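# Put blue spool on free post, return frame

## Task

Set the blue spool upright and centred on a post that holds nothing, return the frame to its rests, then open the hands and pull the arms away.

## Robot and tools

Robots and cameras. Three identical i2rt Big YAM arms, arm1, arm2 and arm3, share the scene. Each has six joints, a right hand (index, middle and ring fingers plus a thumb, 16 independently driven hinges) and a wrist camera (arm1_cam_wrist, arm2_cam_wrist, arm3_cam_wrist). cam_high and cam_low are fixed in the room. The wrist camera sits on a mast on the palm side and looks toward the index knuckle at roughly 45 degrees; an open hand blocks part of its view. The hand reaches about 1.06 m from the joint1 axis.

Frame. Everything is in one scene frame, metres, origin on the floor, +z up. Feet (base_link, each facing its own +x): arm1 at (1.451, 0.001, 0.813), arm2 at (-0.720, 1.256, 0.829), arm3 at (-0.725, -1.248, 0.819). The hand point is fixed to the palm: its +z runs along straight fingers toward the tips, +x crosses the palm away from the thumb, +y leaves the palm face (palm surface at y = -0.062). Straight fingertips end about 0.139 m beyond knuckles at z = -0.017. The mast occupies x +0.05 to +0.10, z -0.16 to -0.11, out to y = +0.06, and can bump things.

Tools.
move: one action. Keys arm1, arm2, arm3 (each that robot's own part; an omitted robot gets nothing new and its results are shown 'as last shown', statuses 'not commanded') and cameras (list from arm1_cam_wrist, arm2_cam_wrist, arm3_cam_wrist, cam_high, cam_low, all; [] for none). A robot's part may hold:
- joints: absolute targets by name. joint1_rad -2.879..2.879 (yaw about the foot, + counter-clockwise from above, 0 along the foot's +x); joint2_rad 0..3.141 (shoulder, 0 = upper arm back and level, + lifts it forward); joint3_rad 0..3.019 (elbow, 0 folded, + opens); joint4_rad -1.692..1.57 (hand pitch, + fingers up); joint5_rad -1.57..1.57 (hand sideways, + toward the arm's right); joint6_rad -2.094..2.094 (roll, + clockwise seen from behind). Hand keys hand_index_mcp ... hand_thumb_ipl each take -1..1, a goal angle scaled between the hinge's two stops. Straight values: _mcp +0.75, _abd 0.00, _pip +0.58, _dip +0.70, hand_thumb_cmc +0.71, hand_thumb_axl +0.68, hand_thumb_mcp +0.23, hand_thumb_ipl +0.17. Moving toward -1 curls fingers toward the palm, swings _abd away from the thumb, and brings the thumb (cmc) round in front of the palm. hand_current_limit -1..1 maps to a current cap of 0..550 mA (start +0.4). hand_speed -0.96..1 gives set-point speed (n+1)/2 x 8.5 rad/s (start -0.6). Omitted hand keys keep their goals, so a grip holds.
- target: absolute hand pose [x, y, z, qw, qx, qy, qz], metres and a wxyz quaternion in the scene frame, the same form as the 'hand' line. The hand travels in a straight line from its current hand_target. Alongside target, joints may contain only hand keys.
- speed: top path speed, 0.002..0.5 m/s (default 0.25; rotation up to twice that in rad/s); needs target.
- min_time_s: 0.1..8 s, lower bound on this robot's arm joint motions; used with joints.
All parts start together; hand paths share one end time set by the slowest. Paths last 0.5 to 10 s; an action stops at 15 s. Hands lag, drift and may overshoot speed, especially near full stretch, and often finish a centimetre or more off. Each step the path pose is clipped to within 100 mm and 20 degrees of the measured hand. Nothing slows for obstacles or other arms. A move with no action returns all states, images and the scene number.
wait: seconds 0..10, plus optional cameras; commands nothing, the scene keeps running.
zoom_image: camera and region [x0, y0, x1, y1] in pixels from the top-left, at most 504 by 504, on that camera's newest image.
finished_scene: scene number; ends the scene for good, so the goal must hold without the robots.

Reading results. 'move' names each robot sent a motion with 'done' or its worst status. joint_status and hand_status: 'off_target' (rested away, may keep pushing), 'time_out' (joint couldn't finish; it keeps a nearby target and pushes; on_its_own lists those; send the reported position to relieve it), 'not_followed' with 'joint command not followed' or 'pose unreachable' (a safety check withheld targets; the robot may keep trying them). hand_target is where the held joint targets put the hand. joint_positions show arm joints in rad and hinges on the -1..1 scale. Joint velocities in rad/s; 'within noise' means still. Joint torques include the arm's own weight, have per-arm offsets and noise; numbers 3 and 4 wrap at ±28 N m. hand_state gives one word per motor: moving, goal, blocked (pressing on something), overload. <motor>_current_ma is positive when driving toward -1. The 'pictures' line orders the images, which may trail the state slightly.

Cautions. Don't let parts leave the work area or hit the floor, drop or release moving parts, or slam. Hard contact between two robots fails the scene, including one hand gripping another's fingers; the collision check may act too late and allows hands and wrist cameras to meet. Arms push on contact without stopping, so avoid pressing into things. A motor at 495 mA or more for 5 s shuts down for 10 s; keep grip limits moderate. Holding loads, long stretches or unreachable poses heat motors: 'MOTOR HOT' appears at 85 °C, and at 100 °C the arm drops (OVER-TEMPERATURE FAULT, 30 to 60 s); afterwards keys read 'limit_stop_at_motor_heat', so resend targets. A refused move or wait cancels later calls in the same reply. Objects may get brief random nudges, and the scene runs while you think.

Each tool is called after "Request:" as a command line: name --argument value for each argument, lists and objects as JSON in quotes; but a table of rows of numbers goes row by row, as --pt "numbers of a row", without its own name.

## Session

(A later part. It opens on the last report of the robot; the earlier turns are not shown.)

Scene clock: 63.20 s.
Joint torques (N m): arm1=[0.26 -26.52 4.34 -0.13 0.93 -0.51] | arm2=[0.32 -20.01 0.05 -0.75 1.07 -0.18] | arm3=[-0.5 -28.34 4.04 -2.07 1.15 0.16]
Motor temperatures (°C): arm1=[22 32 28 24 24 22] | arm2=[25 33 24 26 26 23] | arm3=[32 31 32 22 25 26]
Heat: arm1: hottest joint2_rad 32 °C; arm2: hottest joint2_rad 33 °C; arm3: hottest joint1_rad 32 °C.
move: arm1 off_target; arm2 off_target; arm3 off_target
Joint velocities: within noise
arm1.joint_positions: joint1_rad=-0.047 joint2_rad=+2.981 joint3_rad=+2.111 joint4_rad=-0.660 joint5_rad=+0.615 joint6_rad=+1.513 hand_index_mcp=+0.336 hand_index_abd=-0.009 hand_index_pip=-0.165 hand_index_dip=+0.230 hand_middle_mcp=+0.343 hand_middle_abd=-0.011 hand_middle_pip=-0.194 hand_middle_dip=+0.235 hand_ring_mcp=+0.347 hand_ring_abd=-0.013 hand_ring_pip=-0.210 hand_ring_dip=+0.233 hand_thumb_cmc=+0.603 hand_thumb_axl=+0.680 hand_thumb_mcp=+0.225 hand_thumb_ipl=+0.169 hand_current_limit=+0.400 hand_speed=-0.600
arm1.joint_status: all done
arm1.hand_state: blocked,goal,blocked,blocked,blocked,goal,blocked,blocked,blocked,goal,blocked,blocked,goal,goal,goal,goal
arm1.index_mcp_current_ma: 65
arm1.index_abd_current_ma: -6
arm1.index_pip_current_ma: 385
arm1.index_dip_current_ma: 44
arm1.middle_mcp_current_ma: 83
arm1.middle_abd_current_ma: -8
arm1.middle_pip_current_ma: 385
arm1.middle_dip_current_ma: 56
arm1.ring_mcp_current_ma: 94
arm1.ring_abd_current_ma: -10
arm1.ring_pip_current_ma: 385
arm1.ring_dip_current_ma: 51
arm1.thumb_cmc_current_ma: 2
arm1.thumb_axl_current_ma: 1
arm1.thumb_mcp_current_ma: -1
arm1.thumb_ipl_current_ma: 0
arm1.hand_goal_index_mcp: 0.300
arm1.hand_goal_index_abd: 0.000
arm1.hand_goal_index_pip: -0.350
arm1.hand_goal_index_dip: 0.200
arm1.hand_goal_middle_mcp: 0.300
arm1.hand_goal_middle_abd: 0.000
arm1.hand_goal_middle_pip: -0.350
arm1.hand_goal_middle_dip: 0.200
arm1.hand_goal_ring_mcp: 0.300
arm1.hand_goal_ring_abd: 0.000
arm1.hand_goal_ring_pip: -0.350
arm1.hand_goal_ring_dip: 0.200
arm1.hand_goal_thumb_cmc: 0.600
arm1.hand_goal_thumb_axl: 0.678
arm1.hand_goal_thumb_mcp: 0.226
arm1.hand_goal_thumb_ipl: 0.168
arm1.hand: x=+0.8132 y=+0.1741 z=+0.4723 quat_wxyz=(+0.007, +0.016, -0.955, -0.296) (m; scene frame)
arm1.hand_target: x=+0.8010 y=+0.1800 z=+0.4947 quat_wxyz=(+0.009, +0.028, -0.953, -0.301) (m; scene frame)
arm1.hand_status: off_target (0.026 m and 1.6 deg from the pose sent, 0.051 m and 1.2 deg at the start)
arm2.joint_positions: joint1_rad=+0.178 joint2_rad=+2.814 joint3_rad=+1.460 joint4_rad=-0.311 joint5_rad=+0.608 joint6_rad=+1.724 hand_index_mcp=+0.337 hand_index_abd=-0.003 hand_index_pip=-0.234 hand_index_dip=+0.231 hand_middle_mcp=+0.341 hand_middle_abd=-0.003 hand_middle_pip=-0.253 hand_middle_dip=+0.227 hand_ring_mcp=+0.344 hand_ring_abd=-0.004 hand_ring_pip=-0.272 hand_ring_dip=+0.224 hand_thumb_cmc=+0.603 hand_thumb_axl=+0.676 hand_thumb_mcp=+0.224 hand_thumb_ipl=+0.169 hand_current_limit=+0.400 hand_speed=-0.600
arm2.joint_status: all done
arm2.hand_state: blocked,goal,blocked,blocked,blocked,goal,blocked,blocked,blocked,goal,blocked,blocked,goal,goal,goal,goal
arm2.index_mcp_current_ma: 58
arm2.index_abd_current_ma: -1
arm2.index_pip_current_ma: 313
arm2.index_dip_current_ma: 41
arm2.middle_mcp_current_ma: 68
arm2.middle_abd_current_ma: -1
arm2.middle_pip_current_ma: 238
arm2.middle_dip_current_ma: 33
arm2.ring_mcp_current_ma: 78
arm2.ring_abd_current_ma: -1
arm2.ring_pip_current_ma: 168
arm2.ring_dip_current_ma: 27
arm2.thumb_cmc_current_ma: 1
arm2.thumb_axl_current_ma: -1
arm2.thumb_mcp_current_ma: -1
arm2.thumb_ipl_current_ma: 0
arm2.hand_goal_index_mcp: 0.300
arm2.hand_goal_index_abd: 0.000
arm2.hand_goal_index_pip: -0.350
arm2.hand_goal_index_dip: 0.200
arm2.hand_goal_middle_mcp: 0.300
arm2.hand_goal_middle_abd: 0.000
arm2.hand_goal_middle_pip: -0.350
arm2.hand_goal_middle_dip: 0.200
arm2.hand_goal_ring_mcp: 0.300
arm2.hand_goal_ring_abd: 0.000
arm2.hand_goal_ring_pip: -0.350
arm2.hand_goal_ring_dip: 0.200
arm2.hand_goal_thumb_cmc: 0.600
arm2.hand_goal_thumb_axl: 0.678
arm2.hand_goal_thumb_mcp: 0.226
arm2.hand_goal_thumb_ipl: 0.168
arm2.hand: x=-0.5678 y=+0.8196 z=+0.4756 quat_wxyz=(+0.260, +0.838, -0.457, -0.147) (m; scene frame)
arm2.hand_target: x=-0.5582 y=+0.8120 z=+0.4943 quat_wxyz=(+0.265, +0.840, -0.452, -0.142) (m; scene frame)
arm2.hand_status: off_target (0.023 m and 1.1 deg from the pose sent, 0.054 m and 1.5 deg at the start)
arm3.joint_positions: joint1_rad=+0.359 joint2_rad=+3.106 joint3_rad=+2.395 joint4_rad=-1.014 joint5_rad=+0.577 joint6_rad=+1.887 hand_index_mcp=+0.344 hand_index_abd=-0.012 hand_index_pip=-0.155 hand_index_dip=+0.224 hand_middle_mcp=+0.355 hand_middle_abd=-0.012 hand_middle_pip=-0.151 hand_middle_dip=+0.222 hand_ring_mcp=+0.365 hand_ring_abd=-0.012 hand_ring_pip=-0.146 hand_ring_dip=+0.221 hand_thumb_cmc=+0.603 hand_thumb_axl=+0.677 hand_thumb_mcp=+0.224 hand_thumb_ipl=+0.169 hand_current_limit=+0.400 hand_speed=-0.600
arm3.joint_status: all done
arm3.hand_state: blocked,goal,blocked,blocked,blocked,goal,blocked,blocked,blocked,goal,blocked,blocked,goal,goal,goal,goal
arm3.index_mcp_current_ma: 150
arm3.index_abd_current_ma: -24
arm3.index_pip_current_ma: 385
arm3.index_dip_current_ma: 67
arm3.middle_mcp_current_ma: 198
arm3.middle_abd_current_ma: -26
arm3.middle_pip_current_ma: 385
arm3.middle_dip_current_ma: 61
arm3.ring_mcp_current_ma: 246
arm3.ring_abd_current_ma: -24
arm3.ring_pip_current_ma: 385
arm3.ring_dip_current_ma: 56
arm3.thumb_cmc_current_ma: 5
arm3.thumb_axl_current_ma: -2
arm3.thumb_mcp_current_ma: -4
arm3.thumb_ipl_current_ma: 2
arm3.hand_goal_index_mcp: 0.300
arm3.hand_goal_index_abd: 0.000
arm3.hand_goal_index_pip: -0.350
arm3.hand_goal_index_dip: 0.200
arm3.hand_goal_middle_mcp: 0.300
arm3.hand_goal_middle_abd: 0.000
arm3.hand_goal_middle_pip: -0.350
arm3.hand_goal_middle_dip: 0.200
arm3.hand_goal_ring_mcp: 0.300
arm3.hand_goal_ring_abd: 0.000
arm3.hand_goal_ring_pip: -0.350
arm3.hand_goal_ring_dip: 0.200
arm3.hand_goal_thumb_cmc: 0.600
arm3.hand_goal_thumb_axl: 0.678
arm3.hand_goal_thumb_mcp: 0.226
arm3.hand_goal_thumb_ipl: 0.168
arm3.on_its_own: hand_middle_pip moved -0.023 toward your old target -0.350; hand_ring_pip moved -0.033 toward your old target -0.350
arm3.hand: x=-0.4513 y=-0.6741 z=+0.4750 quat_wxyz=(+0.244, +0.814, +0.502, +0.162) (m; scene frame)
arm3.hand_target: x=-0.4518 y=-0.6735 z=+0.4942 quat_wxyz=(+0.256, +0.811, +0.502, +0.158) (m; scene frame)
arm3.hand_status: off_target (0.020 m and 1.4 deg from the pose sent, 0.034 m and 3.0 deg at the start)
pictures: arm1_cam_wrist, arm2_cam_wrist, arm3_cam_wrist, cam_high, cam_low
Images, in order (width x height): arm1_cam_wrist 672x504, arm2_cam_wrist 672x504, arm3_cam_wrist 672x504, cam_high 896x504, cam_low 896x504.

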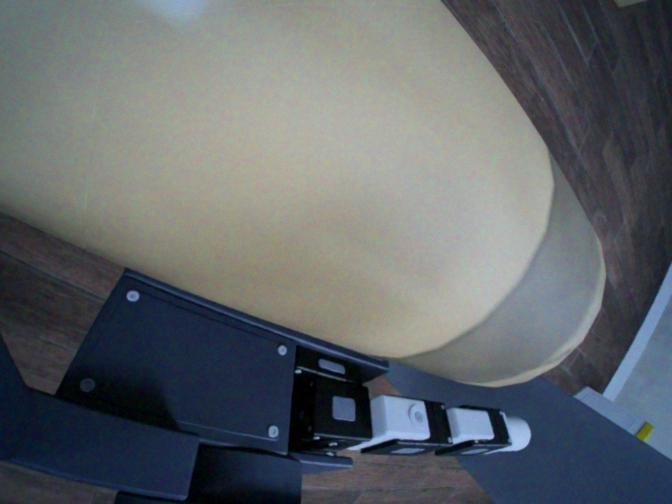

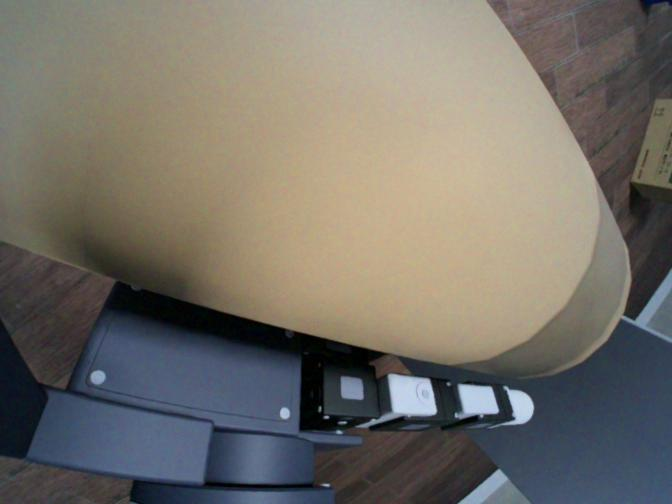

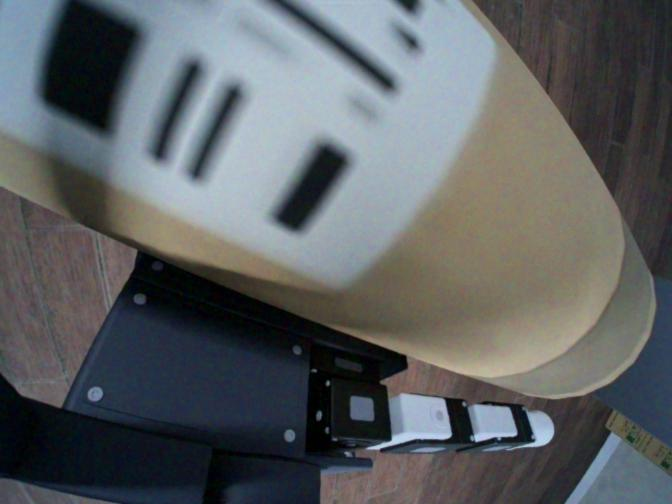

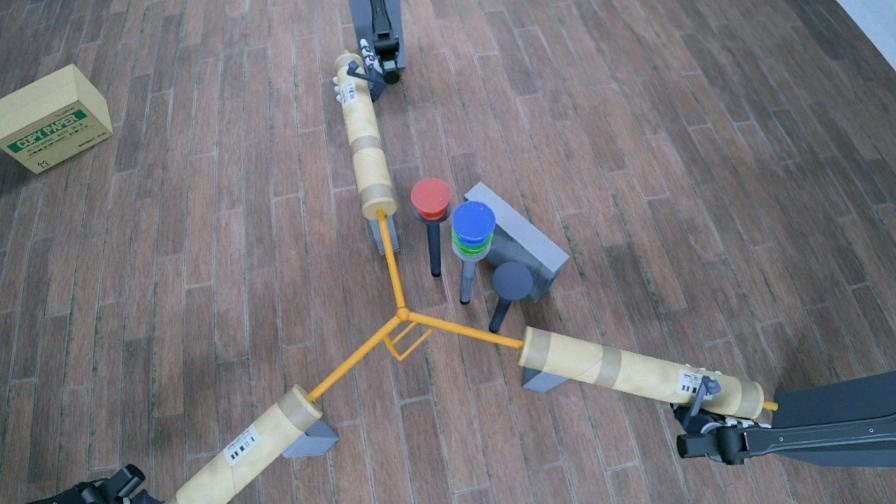

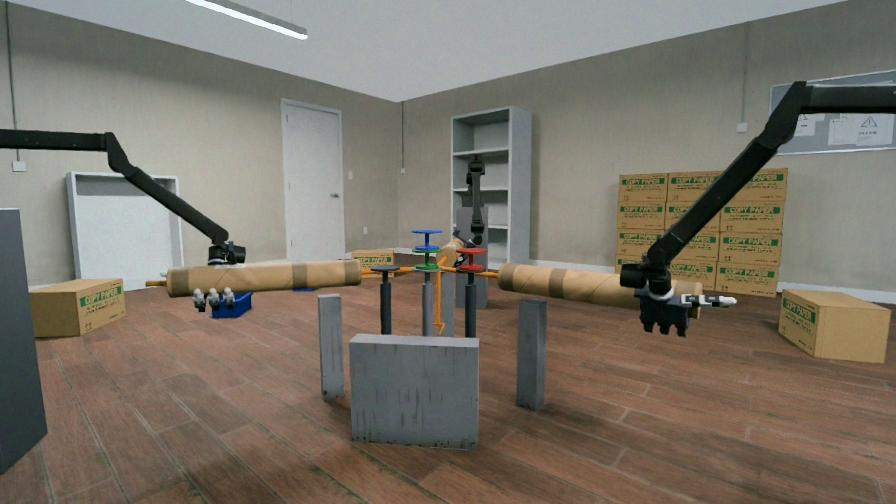

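Request:
move --arm1 '{"target":[0.801,0.180,0.65,-0.0092,-0.0291,0.9533,0.3006],"speed":0.1}' --arm2 '{"target":[-0.558,0.812,0.65,-0.2649,-0.8401,0.4514,0.1423],"speed":0.1}' --arm3 '{"target":[-0.452,-0.674,0.65,0.2557,0.811,0.5019,0.1583],"speed":0.1}' --cameras '["all"]'

Scene clock: 65.53 s.
Joint torques (N m): arm1=[0.85 -27.87 6.06 -0.5 0.95 -0.51] | arm2=[0.56 -20.01 2.26 -0.91 1 -0.12] | arm3=[-0.73 -29.04 4.29 -1.99 1.13 0.11]
Motor temperatures (°C): arm1=[22 33 28 24 25 22] | arm2=[25 34 24 26 26 23] | arm3=[32 31 32 22 25 26]
Heat: arm1: hottest joint2_rad 33 °C; arm2: hottest joint2_rad 34 °C; arm3: hottest joint1_rad 32 °C.
move: arm1 off_target; arm2 off_target; arm3 off_target
Joint velocities: within noise
arm1.joint_positions: joint1_rad=-0.047 joint2_rad=+2.642 joint3_rad=+1.843 joint4_rad=-0.745 joint5_rad=+0.616 joint6_rad=+1.520 hand_index_mcp=+0.336 hand_index_abd=-0.013 hand_index_pip=-0.166 hand_index_dip=+0.230 hand_middle_mcp=+0.343 hand_middle_abd=-0.012 hand_middle_pip=-0.203 hand_middle_dip=+0.236 hand_ring_mcp=+0.347 hand_ring_abd=-0.012 hand_ring_pip=-0.227 hand_ring_dip=+0.235 hand_thumb_cmc=+0.603 hand_thumb_axl=+0.680 hand_thumb_mcp=+0.225 hand_thumb_ipl=+0.169 hand_current_limit=+0.400 hand_speed=-0.600
arm1.joint_status: not commanded
arm1.hand_state: blocked,goal,blocked,blocked,blocked,goal,blocked,blocked,blocked,goal,blocked,blocked,goal,goal,goal,goal
arm1.index_mcp_current_ma: 65
arm1.index_abd_current_ma: -11
arm1.index_pip_current_ma: 385
arm1.index_dip_current_ma: 44
arm1.middle_mcp_current_ma: 83
arm1.middle_abd_current_ma: -9
arm1.middle_pip_current_ma: 385
arm1.middle_dip_current_ma: 60
arm1.ring_mcp_current_ma: 94
arm1.ring_abd_current_ma: -9
arm1.ring_pip_current_ma: 367
arm1.ring_dip_current_ma: 57
arm1.thumb_cmc_current_ma: 2
arm1.thumb_axl_current_ma: 1
arm1.thumb_mcp_current_ma: -1
arm1.thumb_ipl_current_ma: 0
arm1.hand_goal_index_mcp: 0.300
arm1.hand_goal_index_abd: 0.000
arm1.hand_goal_index_pip: -0.350
arm1.hand_goal_index_dip: 0.200
arm1.hand_goal_middle_mcp: 0.300
arm1.hand_goal_middle_abd: 0.000
arm1.hand_goal_middle_pip: -0.350
arm1.hand_goal_middle_dip: 0.200
arm1.hand_goal_ring_mcp: 0.300
arm1.hand_goal_ring_abd: 0.000
arm1.hand_goal_ring_pip: -0.350
arm1.hand_goal_ring_dip: 0.200
arm1.hand_goal_thumb_cmc: 0.600
arm1.hand_goal_thumb_axl: 0.678
arm1.hand_goal_thumb_mcp: 0.226
arm1.hand_goal_thumb_ipl: 0.168
arm1.hand: x=+0.8149 y=+0.1763 z=+0.6187 quat_wxyz=(+0.001, +0.015, -0.955, -0.296) (m; scene frame)
arm1.hand_target: x=+0.8013 y=+0.1800 z=+0.6494 quat_wxyz=(+0.009, +0.028, -0.953, -0.301) (m; scene frame)
arm1.hand_status: off_target (0.034 m and 1.9 deg from the pose sent, 0.178 m and 1.6 deg at the start)
arm2.joint_positions: joint1_rad=+0.177 joint2_rad=+2.435 joint3_rad=+1.210 joint4_rad=-0.459 joint5_rad=+0.610 joint6_rad=+1.727 hand_index_mcp=+0.338 hand_index_abd=-0.005 hand_index_pip=-0.237 hand_index_dip=+0.231 hand_middle_mcp=+0.341 hand_middle_abd=-0.003 hand_middle_pip=-0.261 hand_middle_dip=+0.227 hand_ring_mcp=+0.344 hand_ring_abd=-0.004 hand_ring_pip=-0.287 hand_ring_dip=+0.224 hand_thumb_cmc=+0.603 hand_thumb_axl=+0.676 hand_thumb_mcp=+0.224 hand_thumb_ipl=+0.169 hand_current_limit=+0.400 hand_speed=-0.600
arm2.joint_status: not commanded
arm2.hand_state: blocked,goal,blocked,blocked,blocked,goal,blocked,blocked,blocked,goal,blocked,blocked,goal,goal,goal,goal
arm2.index_mcp_current_ma: 62
arm2.index_abd_current_ma: -2
arm2.index_pip_current_ma: 302
arm2.index_dip_current_ma: 41
arm2.middle_mcp_current_ma: 68
arm2.middle_abd_current_ma: -1
arm2.middle_pip_current_ma: 210
arm2.middle_dip_current_ma: 33
arm2.ring_mcp_current_ma: 78
arm2.ring_abd_current_ma: -1
arm2.ring_pip_current_ma: 123
arm2.ring_dip_current_ma: 27
arm2.thumb_cmc_current_ma: 1
arm2.thumb_axl_current_ma: -1
arm2.thumb_mcp_current_ma: -1
arm2.thumb_ipl_current_ma: 0
arm2.hand_goal_index_mcp: 0.300
arm2.hand_goal_index_abd: 0.000
arm2.hand_goal_index_pip: -0.350
arm2.hand_goal_index_dip: 0.200
arm2.hand_goal_middle_mcp: 0.300
arm2.hand_goal_middle_abd: 0.000
arm2.hand_goal_middle_pip: -0.350
arm2.hand_goal_middle_dip: 0.200
arm2.hand_goal_ring_mcp: 0.300
arm2.hand_goal_ring_abd: 0.000
arm2.hand_goal_ring_pip: -0.350
arm2.hand_goal_ring_dip: 0.200
arm2.hand_goal_thumb_cmc: 0.600
arm2.hand_goal_thumb_axl: 0.678
arm2.hand_goal_thumb_mcp: 0.226
arm2.hand_goal_thumb_ipl: 0.168
arm2.hand: x=-0.5723 y=+0.8215 z=+0.6270 quat_wxyz=(+0.257, +0.837, -0.457, -0.155) (m; scene frame)
arm2.hand_target: x=-0.5582 y=+0.8122 z=+0.6494 quat_wxyz=(+0.265, +0.840, -0.451, -0.142) (m; scene frame)
arm2.hand_status: off_target (0.029 m and 1.9 deg from the pose sent, 0.175 m and 1.1 deg at the start)
arm3.joint_positions: joint1_rad=+0.358 joint2_rad=+2.743 joint3_rad=+2.064 joint4_rad=-1.060 joint5_rad=+0.578 joint6_rad=+1.890 hand_index_mcp=+0.347 hand_index_abd=-0.013 hand_index_pip=-0.164 hand_index_dip=+0.224 hand_middle_mcp=+0.355 hand_middle_abd=-0.013 hand_middle_pip=-0.163 hand_middle_dip=+0.222 hand_ring_mcp=+0.362 hand_ring_abd=-0.012 hand_ring_pip=-0.162 hand_ring_dip=+0.221 hand_thumb_cmc=+0.603 hand_thumb_axl=+0.677 hand_thumb_mcp=+0.224 hand_thumb_ipl=+0.169 hand_current_limit=+0.400 hand_speed=-0.600
arm3.joint_status: not commanded
arm3.hand_state: blocked,goal,blocked,blocked,blocked,goal,blocked,blocked,blocked,goal,blocked,blocked,goal,goal,goal,goal
arm3.index_mcp_current_ma: 164
arm3.index_abd_current_ma: -28
arm3.index_pip_current_ma: 385
arm3.index_dip_current_ma: 67
arm3.middle_mcp_current_ma: 198
arm3.middle_abd_current_ma: -28
arm3.middle_pip_current_ma: 385
arm3.middle_dip_current_ma: 61
arm3.ring_mcp_current_ma: 232
arm3.ring_abd_current_ma: -24
arm3.ring_pip_current_ma: 385
arm3.ring_dip_current_ma: 59
arm3.thumb_cmc_current_ma: 5
arm3.thumb_axl_current_ma: -2
arm3.thumb_mcp_current_ma: -4
arm3.thumb_ipl_current_ma: 2
arm3.hand_goal_index_mcp: 0.300
arm3.hand_goal_index_abd: 0.000
arm3.hand_goal_index_pip: -0.350
arm3.hand_goal_index_dip: 0.200
arm3.hand_goal_middle_mcp: 0.300
arm3.hand_goal_middle_abd: 0.000
arm3.hand_goal_middle_pip: -0.350
arm3.hand_goal_middle_dip: 0.200
arm3.hand_goal_ring_mcp: 0.300
arm3.hand_goal_ring_abd: 0.000
arm3.hand_goal_ring_pip: -0.350
arm3.hand_goal_ring_dip: 0.200
arm3.hand_goal_thumb_cmc: 0.600
arm3.hand_goal_thumb_axl: 0.678
arm3.hand_goal_thumb_mcp: 0.226
arm3.hand_goal_thumb_ipl: 0.168
arm3.hand: x=-0.4509 y=-0.6740 z=+0.6244 quat_wxyz=(+0.249, +0.813, +0.502, +0.158) (m; scene frame)
arm3.hand_target: x=-0.4517 y=-0.6735 z=+0.6491 quat_wxyz=(+0.255, +0.811, +0.502, +0.158) (m; scene frame)
arm3.hand_status: off_target (0.026 m and 0.8 deg from the pose sent, 0.175 m and 1.4 deg at the start)
pictures: arm1_cam_wrist, arm2_cam_wrist, arm3_cam_wrist, cam_high, cam_low
Images, in order (width x height): arm1_cam_wrist 672x504, arm2_cam_wrist 672x504, arm3_cam_wrist 672x504, cam_high 896x504, cam_low 896x504.

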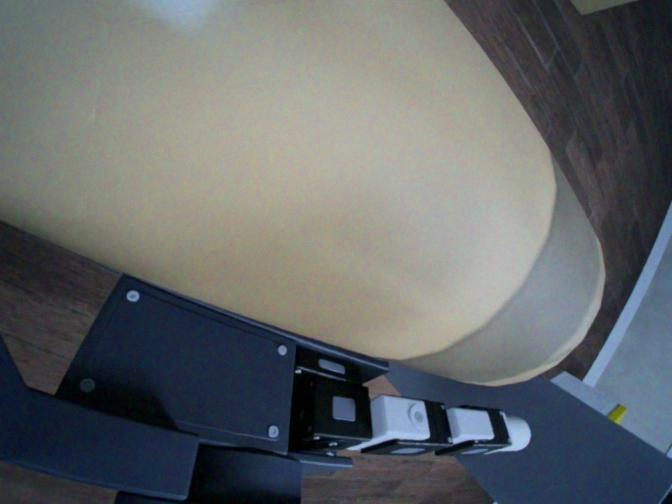

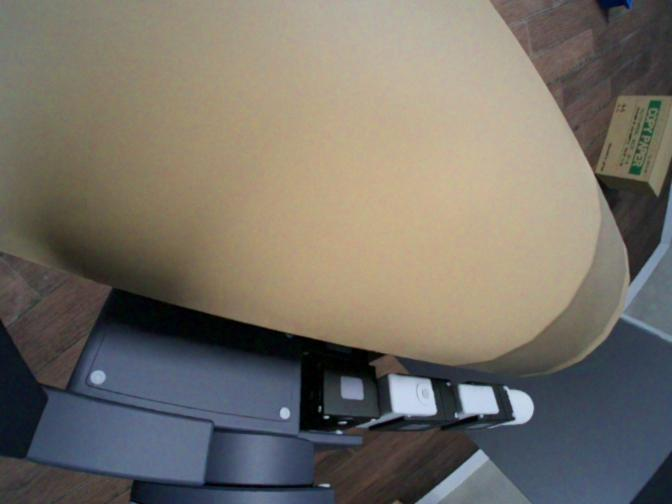

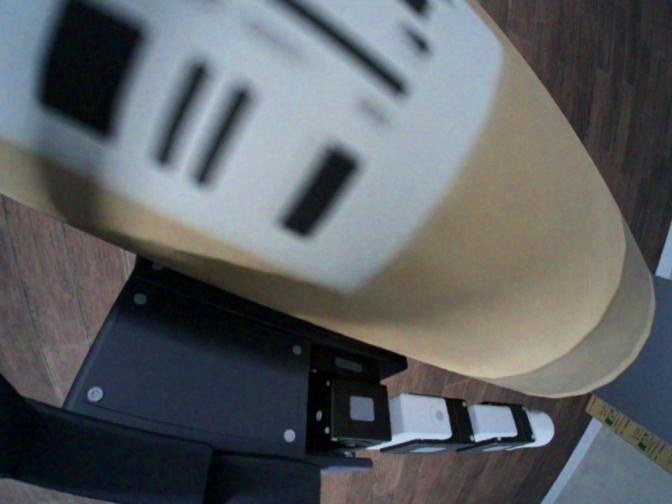

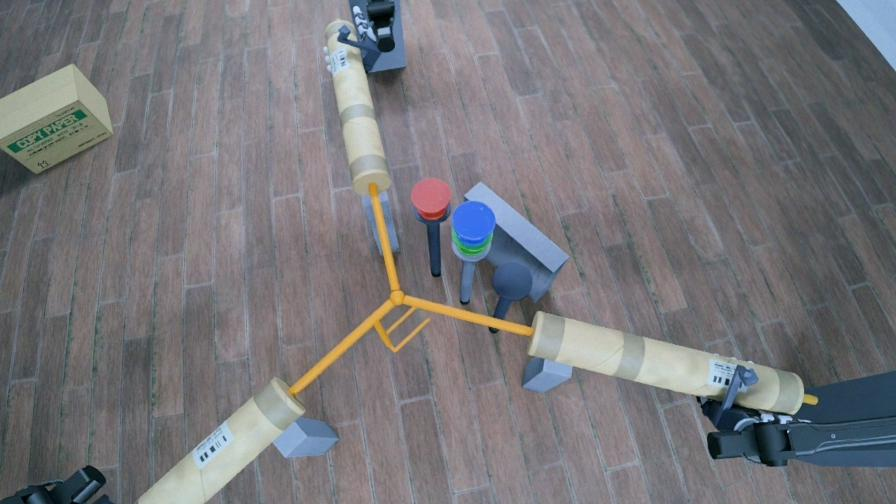

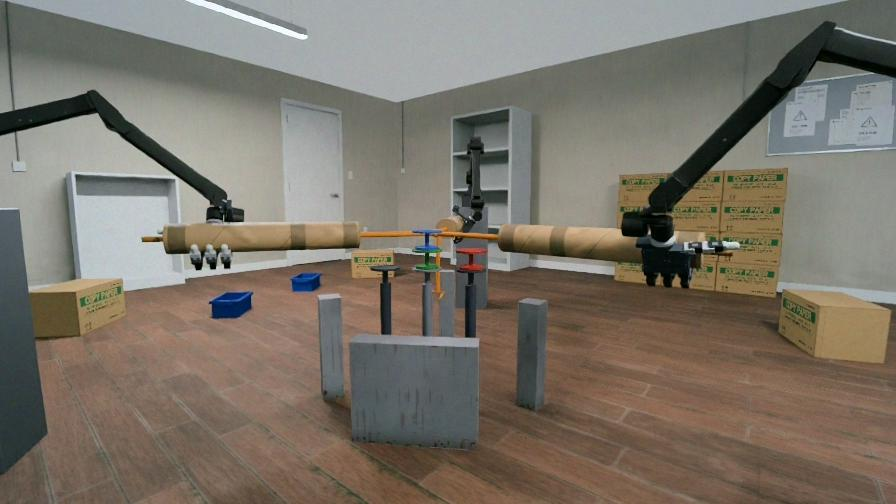

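Request:
zoom_image --camera "cam_low" --region '[340, 200, 540, 350]'

Request:
move --arm1 '{"target":[0.801,0.180,0.85,-0.0092,-0.0291,0.9533,0.3006],"speed":0.12}' --arm2 '{"target":[-0.558,0.812,0.85,-0.2649,-0.8401,0.4514,0.1423],"speed":0.12}' --arm3 '{"target":[-0.452,-0.674,0.85,0.2557,0.811,0.5019,0.1583],"speed":0.12}' --cameras '["cam_high","cam_low"]'

Request:
zoom_image --camera "cam_low" --region '[340, 150, 540, 300]'

Scaled by 2.520 from the camera's 896x504 image, which has a finer 1280x720 frame.

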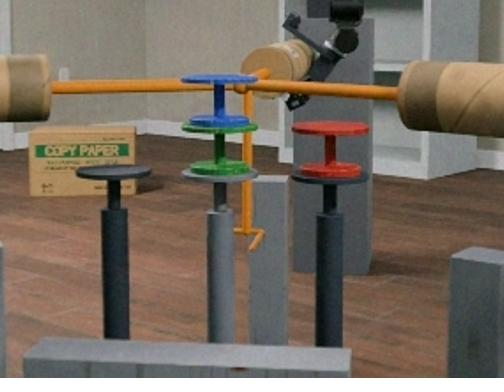

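Scene clock: 68.23 s.
Joint torques (N m): arm1=[0.79 -27.34 9.88 -0.44 1.04 -0.68] | arm2=[1.67 -18.08 6.65 -0.81 1 -0.2] | arm3=[-0.56 -28.86 6.54 -2.25 1.1 0.06]
Motor temperatures (°C): arm1=[22 33 28 24 25 22] | arm2=[25 34 24 25 26 23] | arm3=[32 31 32 22 25 26]
Heat: arm1: hottest joint2_rad 33 °C; arm2: hottest joint2_rad 34 °C; arm3: hottest joint1_rad 32 °C.
move: arm1 off_target; arm2 off_target; arm3 off_target
Joint velocities: within noise
arm1.joint_positions: joint1_rad=-0.044 joint2_rad=+2.307 joint3_rad=+1.773 joint4_rad=-1.040 joint5_rad=+0.614 joint6_rad=+1.536 hand_index_mcp=+0.337 hand_index_abd=-0.015 hand_index_pip=-0.170 hand_index_dip=+0.230 hand_middle_mcp=+0.343 hand_middle_abd=-0.010 hand_middle_pip=-0.221 hand_middle_dip=+0.238 hand_ring_mcp=+0.347 hand_ring_abd=-0.005 hand_ring_pip=-0.254 hand_ring_dip=+0.235 hand_thumb_cmc=+0.603 hand_thumb_axl=+0.680 hand_thumb_mcp=+0.225 hand_thumb_ipl=+0.169 hand_current_limit=+0.400 hand_speed=-0.600
arm1.joint_status: not commanded
arm1.hand_state: blocked,goal,blocked,blocked,blocked,goal,blocked,blocked,blocked,goal,blocked,blocked,goal,goal,goal,goal
arm1.index_mcp_current_ma: 68
arm1.index_abd_current_ma: -13
arm1.index_pip_current_ma: 385
arm1.index_dip_current_ma: 45
arm1.middle_mcp_current_ma: 83
arm1.middle_abd_current_ma: -7
arm1.middle_pip_current_ma: 385
arm1.middle_dip_current_ma: 64
arm1.ring_mcp_current_ma: 94
arm1.ring_abd_current_ma: -2
arm1.ring_pip_current_ma: 254
arm1.ring_dip_current_ma: 57
arm1.thumb_cmc_current_ma: 2
arm1.thumb_axl_current_ma: 1
arm1.thumb_mcp_current_ma: -1
arm1.thumb_ipl_current_ma: 0
arm1.hand_goal_index_mcp: 0.300
arm1.hand_goal_index_abd: 0.000
arm1.hand_goal_index_pip: -0.350
arm1.hand_goal_index_dip: 0.200
arm1.hand_goal_middle_mcp: 0.300
arm1.hand_goal_middle_abd: 0.000
arm1.hand_goal_middle_pip: -0.350
arm1.hand_goal_middle_dip: 0.200
arm1.hand_goal_ring_mcp: 0.300
arm1.hand_goal_ring_abd: 0.000
arm1.hand_goal_ring_pip: -0.350
arm1.hand_goal_ring_dip: 0.200
arm1.hand_goal_thumb_cmc: 0.600
arm1.hand_goal_thumb_axl: 0.678
arm1.hand_goal_thumb_mcp: 0.226
arm1.hand_goal_thumb_ipl: 0.168
arm1.on_its_own: hand_ring_pip moved -0.027 toward your old target -0.350
arm1.hand: x=+0.8177 y=+0.1769 z=+0.8114 quat_wxyz=(-0.011, +0.014, -0.955, -0.295) (m; scene frame)
arm1.hand_target: x=+0.8025 y=+0.1799 z=+0.8499 quat_wxyz=(+0.009, +0.028, -0.953, -0.301) (m; scene frame)
arm1.hand_status: off_target (0.042 m and 3.0 deg from the pose sent, 0.232 m and 1.9 deg at the start)
arm2.joint_positions: joint1_rad=+0.174 joint2_rad=+1.982 joint3_rad=+1.120 joint4_rad=-0.852 joint5_rad=+0.610 joint6_rad=+1.737 hand_index_mcp=+0.344 hand_index_abd=-0.005 hand_index_pip=-0.239 hand_index_dip=+0.231 hand_middle_mcp=+0.341 hand_middle_abd=-0.001 hand_middle_pip=-0.268 hand_middle_dip=+0.227 hand_ring_mcp=+0.344 hand_ring_abd=-0.002 hand_ring_pip=-0.305 hand_ring_dip=+0.224 hand_thumb_cmc=+0.603 hand_thumb_axl=+0.676 hand_thumb_mcp=+0.224 hand_thumb_ipl=+0.169 hand_current_limit=+0.400 hand_speed=-0.600
arm2.joint_status: not commanded
arm2.hand_state: blocked,goal,blocked,blocked,blocked,goal,blocked,blocked,blocked,goal,blocked,blocked,goal,goal,goal,goal
arm2.index_mcp_current_ma: 77
arm2.index_abd_current_ma: -2
arm2.index_pip_current_ma: 294
arm2.index_dip_current_ma: 41
arm2.middle_mcp_current_ma: 68
arm2.middle_abd_current_ma: 0
arm2.middle_pip_current_ma: 184
arm2.middle_dip_current_ma: 33
arm2.ring_mcp_current_ma: 78
arm2.ring_abd_current_ma: -1
arm2.ring_pip_current_ma: 72
arm2.ring_dip_current_ma: 27
arm2.thumb_cmc_current_ma: 1
arm2.thumb_axl_current_ma: -1
arm2.thumb_mcp_current_ma: -1
arm2.thumb_ipl_current_ma: 0
arm2.hand_goal_index_mcp: 0.300
arm2.hand_goal_index_abd: 0.000
arm2.hand_goal_index_pip: -0.350
arm2.hand_goal_index_dip: 0.200
arm2.hand_goal_middle_mcp: 0.300
arm2.hand_goal_middle_abd: 0.000
arm2.hand_goal_middle_pip: -0.350
arm2.hand_goal_middle_dip: 0.200
arm2.hand_goal_ring_mcp: 0.300
arm2.hand_goal_ring_abd: 0.000
arm2.hand_goal_ring_pip: -0.350
arm2.hand_goal_ring_dip: 0.200
arm2.hand_goal_thumb_cmc: 0.600
arm2.hand_goal_thumb_axl: 0.678
arm2.hand_goal_thumb_mcp: 0.226
arm2.hand_goal_thumb_ipl: 0.168
arm2.hand: x=-0.5776 y=+0.8238 z=+0.8236 quat_wxyz=(+0.252, +0.836, -0.458, -0.168) (m; scene frame)
arm2.hand_target: x=-0.5587 y=+0.8128 z=+0.8498 quat_wxyz=(+0.265, +0.840, -0.451, -0.142) (m; scene frame)
arm2.hand_status: off_target (0.035 m and 3.4 deg from the pose sent, 0.224 m and 1.9 deg at the start)
arm3.joint_positions: joint1_rad=+0.358 joint2_rad=+2.424 joint3_rad=+1.983 joint4_rad=-1.319 joint5_rad=+0.578 joint6_rad=+1.898 hand_index_mcp=+0.350 hand_index_abd=-0.014 hand_index_pip=-0.172 hand_index_dip=+0.224 hand_middle_mcp=+0.355 hand_middle_abd=-0.013 hand_middle_pip=-0.178 hand_middle_dip=+0.224 hand_ring_mcp=+0.355 hand_ring_abd=-0.012 hand_ring_pip=-0.179 hand_ring_dip=+0.222 hand_thumb_cmc=+0.603 hand_thumb_axl=+0.677 hand_thumb_mcp=+0.224 hand_thumb_ipl=+0.169 hand_current_limit=+0.400 hand_speed=-0.600
arm3.joint_status: not commanded
arm3.hand_state: blocked,goal,blocked,blocked,blocked,goal,blocked,blocked,blocked,goal,blocked,blocked,goal,goal,goal,goal
arm3.index_mcp_current_ma: 176
arm3.index_abd_current_ma: -30
arm3.index_pip_current_ma: 385
arm3.index_dip_current_ma: 67
arm3.middle_mcp_current_ma: 198
arm3.middle_abd_current_ma: -28
arm3.middle_pip_current_ma: 385
arm3.middle_dip_current_ma: 69
arm3.ring_mcp_current_ma: 200
arm3.ring_abd_current_ma: -24
arm3.ring_pip_current_ma: 385
arm3.ring_dip_current_ma: 63
arm3.thumb_cmc_current_ma: 5
arm3.thumb_axl_current_ma: -2
arm3.thumb_mcp_current_ma: -4
arm3.thumb_ipl_current_ma: 2
arm3.hand_goal_index_mcp: 0.300
arm3.hand_goal_index_abd: 0.000
arm3.hand_goal_index_pip: -0.350
arm3.hand_goal_index_dip: 0.200
arm3.hand_goal_middle_mcp: 0.300
arm3.hand_goal_middle_abd: 0.000
arm3.hand_goal_middle_pip: -0.350
arm3.hand_goal_middle_dip: 0.200
arm3.hand_goal_ring_mcp: 0.300
arm3.hand_goal_ring_abd: 0.000
arm3.hand_goal_ring_pip: -0.350
arm3.hand_goal_ring_dip: 0.200
arm3.hand_goal_thumb_cmc: 0.600
arm3.hand_goal_thumb_axl: 0.678
arm3.hand_goal_thumb_mcp: 0.226
arm3.hand_goal_thumb_ipl: 0.168
arm3.hand: x=-0.4512 y=-0.6748 z=+0.8163 quat_wxyz=(+0.256, +0.813, +0.501, +0.153) (m; scene frame)
arm3.hand_target: x=-0.4518 y=-0.6739 z=+0.8490 quat_wxyz=(+0.256, +0.811, +0.502, +0.158) (m; scene frame)
arm3.hand_status: off_target (0.034 m and 0.7 deg from the pose sent, 0.226 m and 0.8 deg at the start)
pictures: cam_high, cam_low
Images, in order (width x height): cam_high 896x504, cam_low 896x504.

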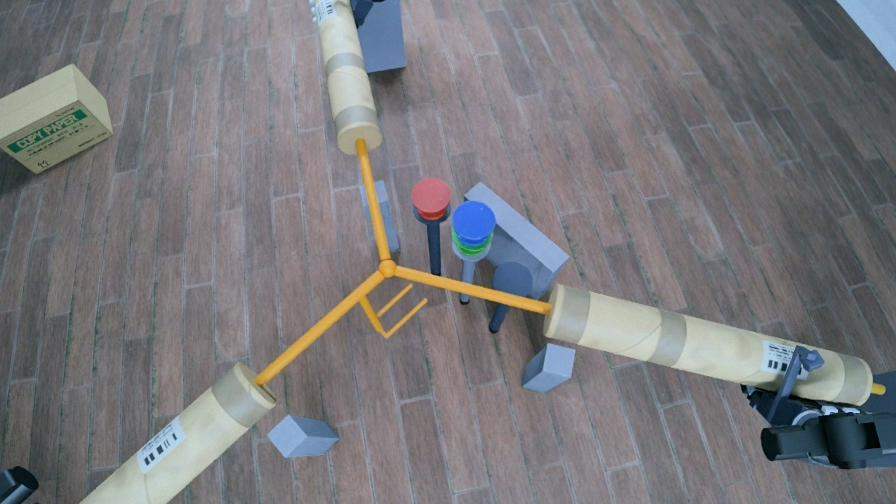

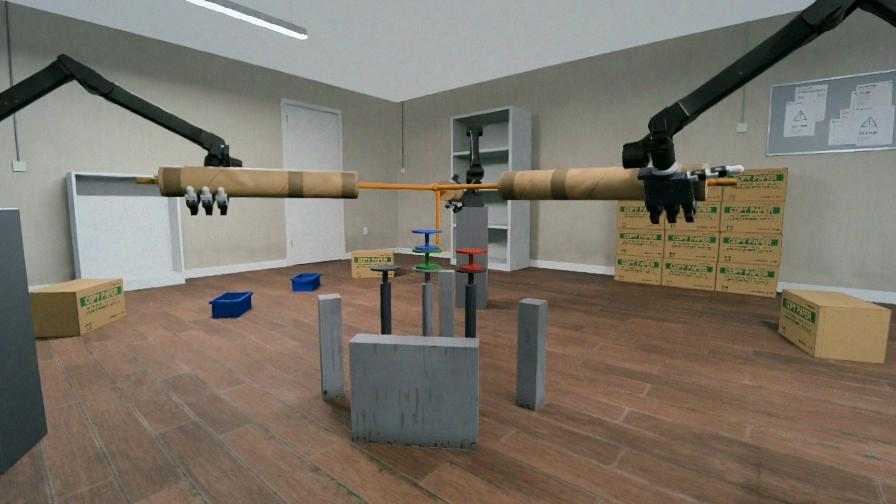

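Scaled by 2.520 from the camera's 896x504 image, which has a finer 1280x720 frame.

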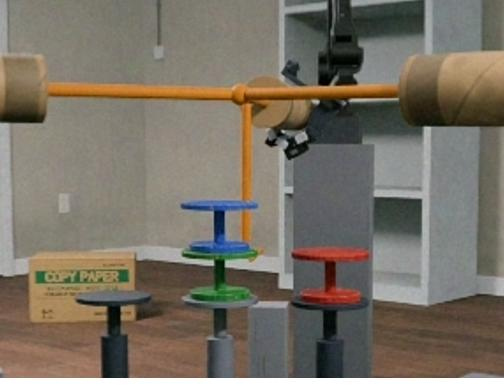

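Request:
move --arm1 '{"target":[0.876,0.074,0.90,-0.0092,-0.0291,0.9533,0.3006],"speed":0.12}' --arm2 '{"target":[-0.483,0.706,0.90,-0.2649,-0.8401,0.4514,0.1423],"speed":0.12}' --arm3 '{"target":[-0.377,-0.780,0.90,0.2557,0.811,0.5019,0.1583],"speed":0.12}' --cameras '["cam_high","cam_low"]'

Request:
zoom_image --camera "cam_low" --region '[340, 150, 540, 300]'

Request:
zoom_image --camera "cam_high" --region '[350, 150, 590, 350]'

Scene clock: 70.53 s.
Joint torques (N m): arm1=[1.03 -24.76 8.24 -0.51 1.53 -0.54] | arm2=[1.44 -20.25 11.11 -1.09 1.02 -0.3] | arm3=[-1.73 -25.99 5.75 -0.85 1.19 -0.24]
Motor temperatures (°C): arm1=[22 34 29 24 25 22] | arm2=[25 34 25 25 26 23] | arm3=[32 32 32 22 25 26]
Heat: arm1: hottest joint2_rad 34 °C; arm2: hottest joint2_rad 34 °C; arm3: hottest joint1_rad 32 °C.
move: arm1 off_target; arm2 off_target; arm3 off_target
Joint velocities: within noise
arm1.joint_positions: joint1_rad=+0.133 joint2_rad=+2.117 joint3_rad=+1.578 joint4_rad=-1.163 joint5_rad=+0.597 joint6_rad=+1.749 hand_index_mcp=+0.348 hand_index_abd=-0.007 hand_index_pip=-0.184 hand_index_dip=+0.230 hand_middle_mcp=+0.351 hand_middle_abd=-0.001 hand_middle_pip=-0.229 hand_middle_dip=+0.240 hand_ring_mcp=+0.354 hand_ring_abd=+0.001 hand_ring_pip=-0.257 hand_ring_dip=+0.235 hand_thumb_cmc=+0.603 hand_thumb_axl=+0.680 hand_thumb_mcp=+0.224 hand_thumb_ipl=+0.169 hand_current_limit=+0.400 hand_speed=-0.600
arm1.joint_status: not commanded
arm1.hand_state: blocked,goal,blocked,blocked,blocked,goal,blocked,blocked,blocked,goal,blocked,blocked,goal,goal,goal,goal
arm1.index_mcp_current_ma: 97
arm1.index_abd_current_ma: -4
arm1.index_pip_current_ma: 385
arm1.index_dip_current_ma: 46
arm1.middle_mcp_current_ma: 107
arm1.middle_abd_current_ma: 0
arm1.middle_pip_current_ma: 359
arm1.middle_dip_current_ma: 68
arm1.ring_mcp_current_ma: 116
arm1.ring_abd_current_ma: 0
arm1.ring_pip_current_ma: 240
arm1.ring_dip_current_ma: 56
arm1.thumb_cmc_current_ma: 2
arm1.thumb_axl_current_ma: 1
arm1.thumb_mcp_current_ma: -1
arm1.thumb_ipl_current_ma: 0
arm1.hand_goal_index_mcp: 0.300
arm1.hand_goal_index_abd: 0.000
arm1.hand_goal_index_pip: -0.350
arm1.hand_goal_index_dip: 0.200
arm1.hand_goal_middle_mcp: 0.300
arm1.hand_goal_middle_abd: 0.000
arm1.hand_goal_middle_pip: -0.350
arm1.hand_goal_middle_dip: 0.200
arm1.hand_goal_ring_mcp: 0.300
arm1.hand_goal_ring_abd: 0.000
arm1.hand_goal_ring_pip: -0.350
arm1.hand_goal_ring_dip: 0.200
arm1.hand_goal_thumb_cmc: 0.600
arm1.hand_goal_thumb_axl: 0.678
arm1.hand_goal_thumb_mcp: 0.226
arm1.hand_goal_thumb_ipl: 0.168
arm1.hand: x=+0.8864 y=+0.0722 z=+0.8652 quat_wxyz=(-0.014, +0.015, -0.956, -0.292) (m; scene frame)
arm1.hand_target: x=+0.8769 y=+0.0739 z=+0.8996 quat_wxyz=(+0.009, +0.028, -0.953, -0.301) (m; scene frame)
arm1.hand_status: off_target (0.036 m and 3.2 deg from the pose sent, 0.148 m and 3.0 deg at the start)
arm2.joint_positions: joint1_rad=+0.156 joint2_rad=+2.146 joint3_rad=+1.577 joint4_rad=-1.144 joint5_rad=+0.612 joint6_rad=+1.725 hand_index_mcp=+0.347 hand_index_abd=-0.005 hand_index_pip=-0.242 hand_index_dip=+0.231 hand_middle_mcp=+0.341 hand_middle_abd=-0.001 hand_middle_pip=-0.276 hand_middle_dip=+0.227 hand_ring_mcp=+0.340 hand_ring_abd=-0.002 hand_ring_pip=-0.316 hand_ring_dip=+0.222 hand_thumb_cmc=+0.603 hand_thumb_axl=+0.676 hand_thumb_mcp=+0.224 hand_thumb_ipl=+0.169 hand_current_limit=+0.400 hand_speed=-0.600
arm2.joint_status: not commanded
arm2.hand_state: blocked,goal,blocked,blocked,blocked,goal,blocked,blocked,blocked,goal,blocked,blocked,goal,goal,goal,goal
arm2.index_mcp_current_ma: 85
arm2.index_abd_current_ma: -2
arm2.index_pip_current_ma: 281
arm2.index_dip_current_ma: 41
arm2.middle_mcp_current_ma: 68
arm2.middle_abd_current_ma: 0
arm2.middle_pip_current_ma: 157
arm2.middle_dip_current_ma: 33
arm2.ring_mcp_current_ma: 66
arm2.ring_abd_current_ma: -1
arm2.ring_pip_current_ma: 47
arm2.ring_dip_current_ma: 24
arm2.thumb_cmc_current_ma: 1
arm2.thumb_axl_current_ma: -1
arm2.thumb_mcp_current_ma: -1
arm2.thumb_ipl_current_ma: 0
arm2.hand_goal_index_mcp: 0.300
arm2.hand_goal_index_abd: 0.000
arm2.hand_goal_index_pip: -0.350
arm2.hand_goal_index_dip: 0.200
arm2.hand_goal_middle_mcp: 0.300
arm2.hand_goal_middle_abd: 0.000
arm2.hand_goal_middle_pip: -0.350
arm2.hand_goal_middle_dip: 0.200
arm2.hand_goal_ring_mcp: 0.300
arm2.hand_goal_ring_abd: 0.000
arm2.hand_goal_ring_pip: -0.350
arm2.hand_goal_ring_dip: 0.200
arm2.hand_goal_thumb_cmc: 0.600
arm2.hand_goal_thumb_axl: 0.678
arm2.hand_goal_thumb_mcp: 0.226
arm2.hand_goal_thumb_ipl: 0.168
arm2.hand: x=-0.5093 y=+0.7237 z=+0.8690 quat_wxyz=(+0.251, +0.834, -0.460, -0.171) (m; scene frame)
arm2.hand_target: x=-0.4842 y=+0.7085 z=+0.9008 quat_wxyz=(+0.265, +0.840, -0.451, -0.142) (m; scene frame)
arm2.hand_status: off_target (0.044 m and 3.9 deg from the pose sent, 0.169 m and 3.4 deg at the start)
arm3.joint_positions: joint1_rad=+0.214 joint2_rad=+2.139 joint3_rad=+1.607 joint4_rad=-1.151 joint5_rad=+0.598 joint6_rad=+1.744 hand_index_mcp=+0.350 hand_index_abd=-0.013 hand_index_pip=-0.182 hand_index_dip=+0.224 hand_middle_mcp=+0.354 hand_middle_abd=-0.013 hand_middle_pip=-0.196 hand_middle_dip=+0.225 hand_ring_mcp=+0.355 hand_ring_abd=-0.012 hand_ring_pip=-0.204 hand_ring_dip=+0.223 hand_thumb_cmc=+0.603 hand_thumb_axl=+0.677 hand_thumb_mcp=+0.224 hand_thumb_ipl=+0.169 hand_current_limit=+0.400 hand_speed=-0.600
arm3.joint_status: not commanded
arm3.hand_state: blocked,goal,blocked,blocked,blocked,goal,blocked,blocked,blocked,goal,blocked,blocked,goal,goal,goal,goal
arm3.index_mcp_current_ma: 176
arm3.index_abd_current_ma: -26
arm3.index_pip_current_ma: 385
arm3.index_dip_current_ma: 67
arm3.middle_mcp_current_ma: 197
arm3.middle_abd_current_ma: -28
arm3.middle_pip_current_ma: 385
arm3.middle_dip_current_ma: 71
arm3.ring_mcp_current_ma: 200
arm3.ring_abd_current_ma: -24
arm3.ring_pip_current_ma: 385
arm3.ring_dip_current_ma: 64
arm3.thumb_cmc_current_ma: 6
arm3.thumb_axl_current_ma: -2
arm3.thumb_mcp_current_ma: -4
arm3.thumb_ipl_current_ma: 2
arm3.hand_goal_index_mcp: 0.300
arm3.hand_goal_index_abd: 0.000
arm3.hand_goal_index_pip: -0.350
arm3.hand_goal_index_dip: 0.200
arm3.hand_goal_middle_mcp: 0.300
arm3.hand_goal_middle_abd: 0.000
arm3.hand_goal_middle_pip: -0.350
arm3.hand_goal_middle_dip: 0.200
arm3.hand_goal_ring_mcp: 0.300
arm3.hand_goal_ring_abd: 0.000
arm3.hand_goal_ring_pip: -0.350
arm3.hand_goal_ring_dip: 0.200
arm3.hand_goal_thumb_cmc: 0.600
arm3.hand_goal_thumb_axl: 0.678
arm3.hand_goal_thumb_mcp: 0.226
arm3.hand_goal_thumb_ipl: 0.168
arm3.on_its_own: hand_ring_pip moved -0.025 toward your old target -0.350
arm3.hand: x=-0.3845 y=-0.7789 z=+0.8701 quat_wxyz=(+0.260, +0.815, +0.496, +0.148) (m; scene frame)
arm3.hand_target: x=-0.3771 y=-0.7803 z=+0.8993 quat_wxyz=(+0.256, +0.811, +0.501, +0.158) (m; scene frame)
arm3.hand_status: off_target (0.031 m and 1.6 deg from the pose sent, 0.153 m and 0.7 deg at the start)
pictures: cam_high, cam_low
Images, in order (width x height): cam_high 896x504, cam_low 896x504.

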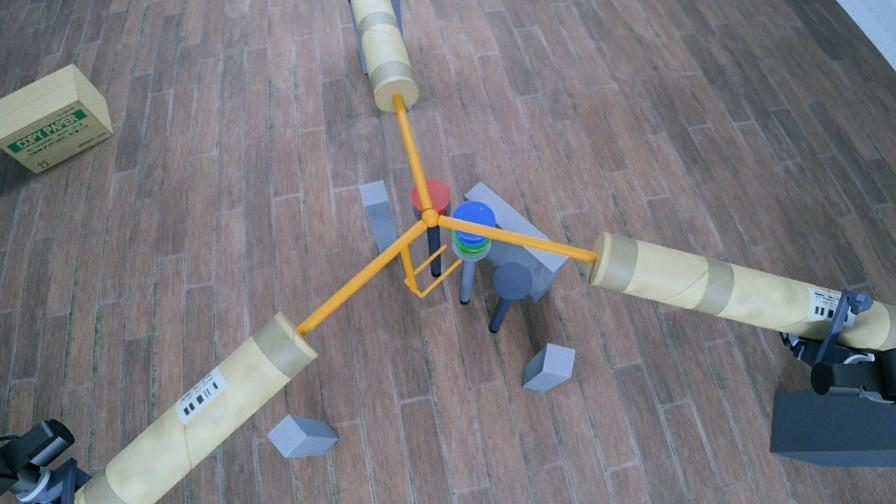

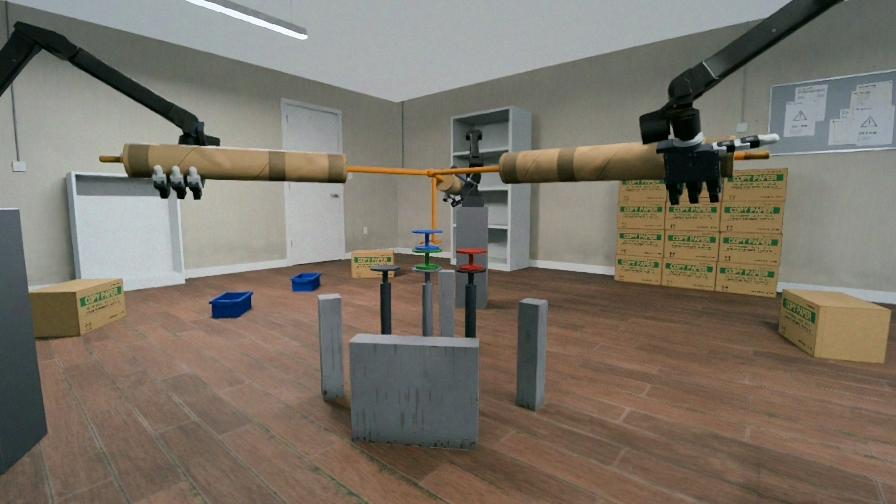

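Scaled by 2.520 from the camera's 896x504 image, which has a finer 1280x720 frame.

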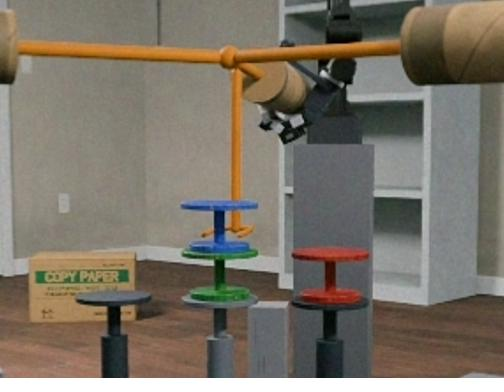

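Scaled by 2.100 from the camera's 896x504 image, which has a finer 1280x720 frame.

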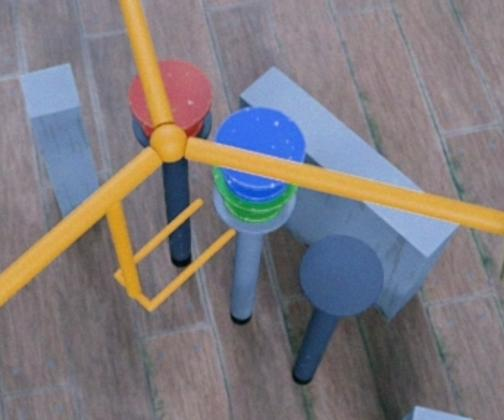

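Request:
zoom_image --camera "cam_low" --region '[395, 220, 485, 275]'

Request:
zoom_image --camera "cam_high" --region '[390, 180, 510, 310]'

Scaled by 5.600 from the camera's 896x504 image, which has a finer 1280x720 frame.

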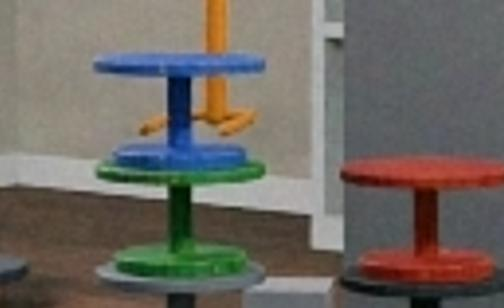

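Scaled by 3.877 from the camera's 896x504 image, which has a finer 1280x720 frame.

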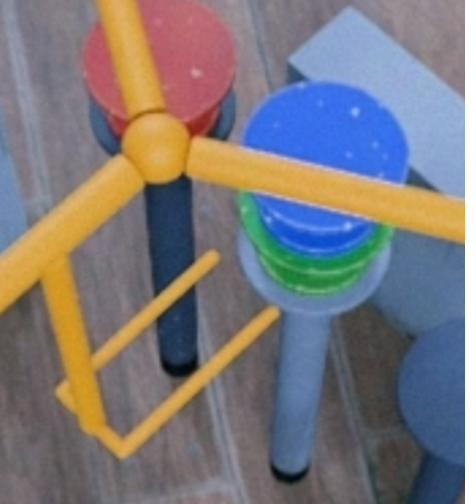

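Request:
zoom_image --camera "cam_low" --region '[408, 225, 448, 250]'

Request:
zoom_image --camera "cam_high" --region '[400, 235, 480, 305]'

Scaled by 12.600 from the camera's 896x504 image, which has a finer 1280x720 frame.

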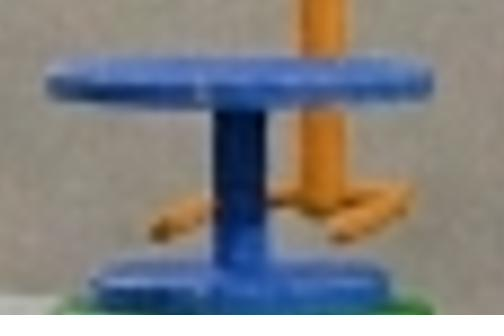

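Scaled by 6.300 from the camera's 896x504 image, which has a finer 1280x720 frame.

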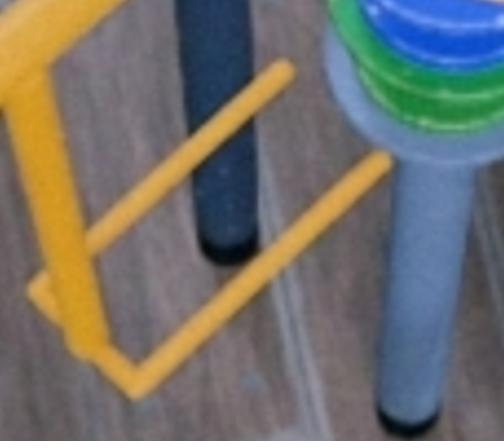

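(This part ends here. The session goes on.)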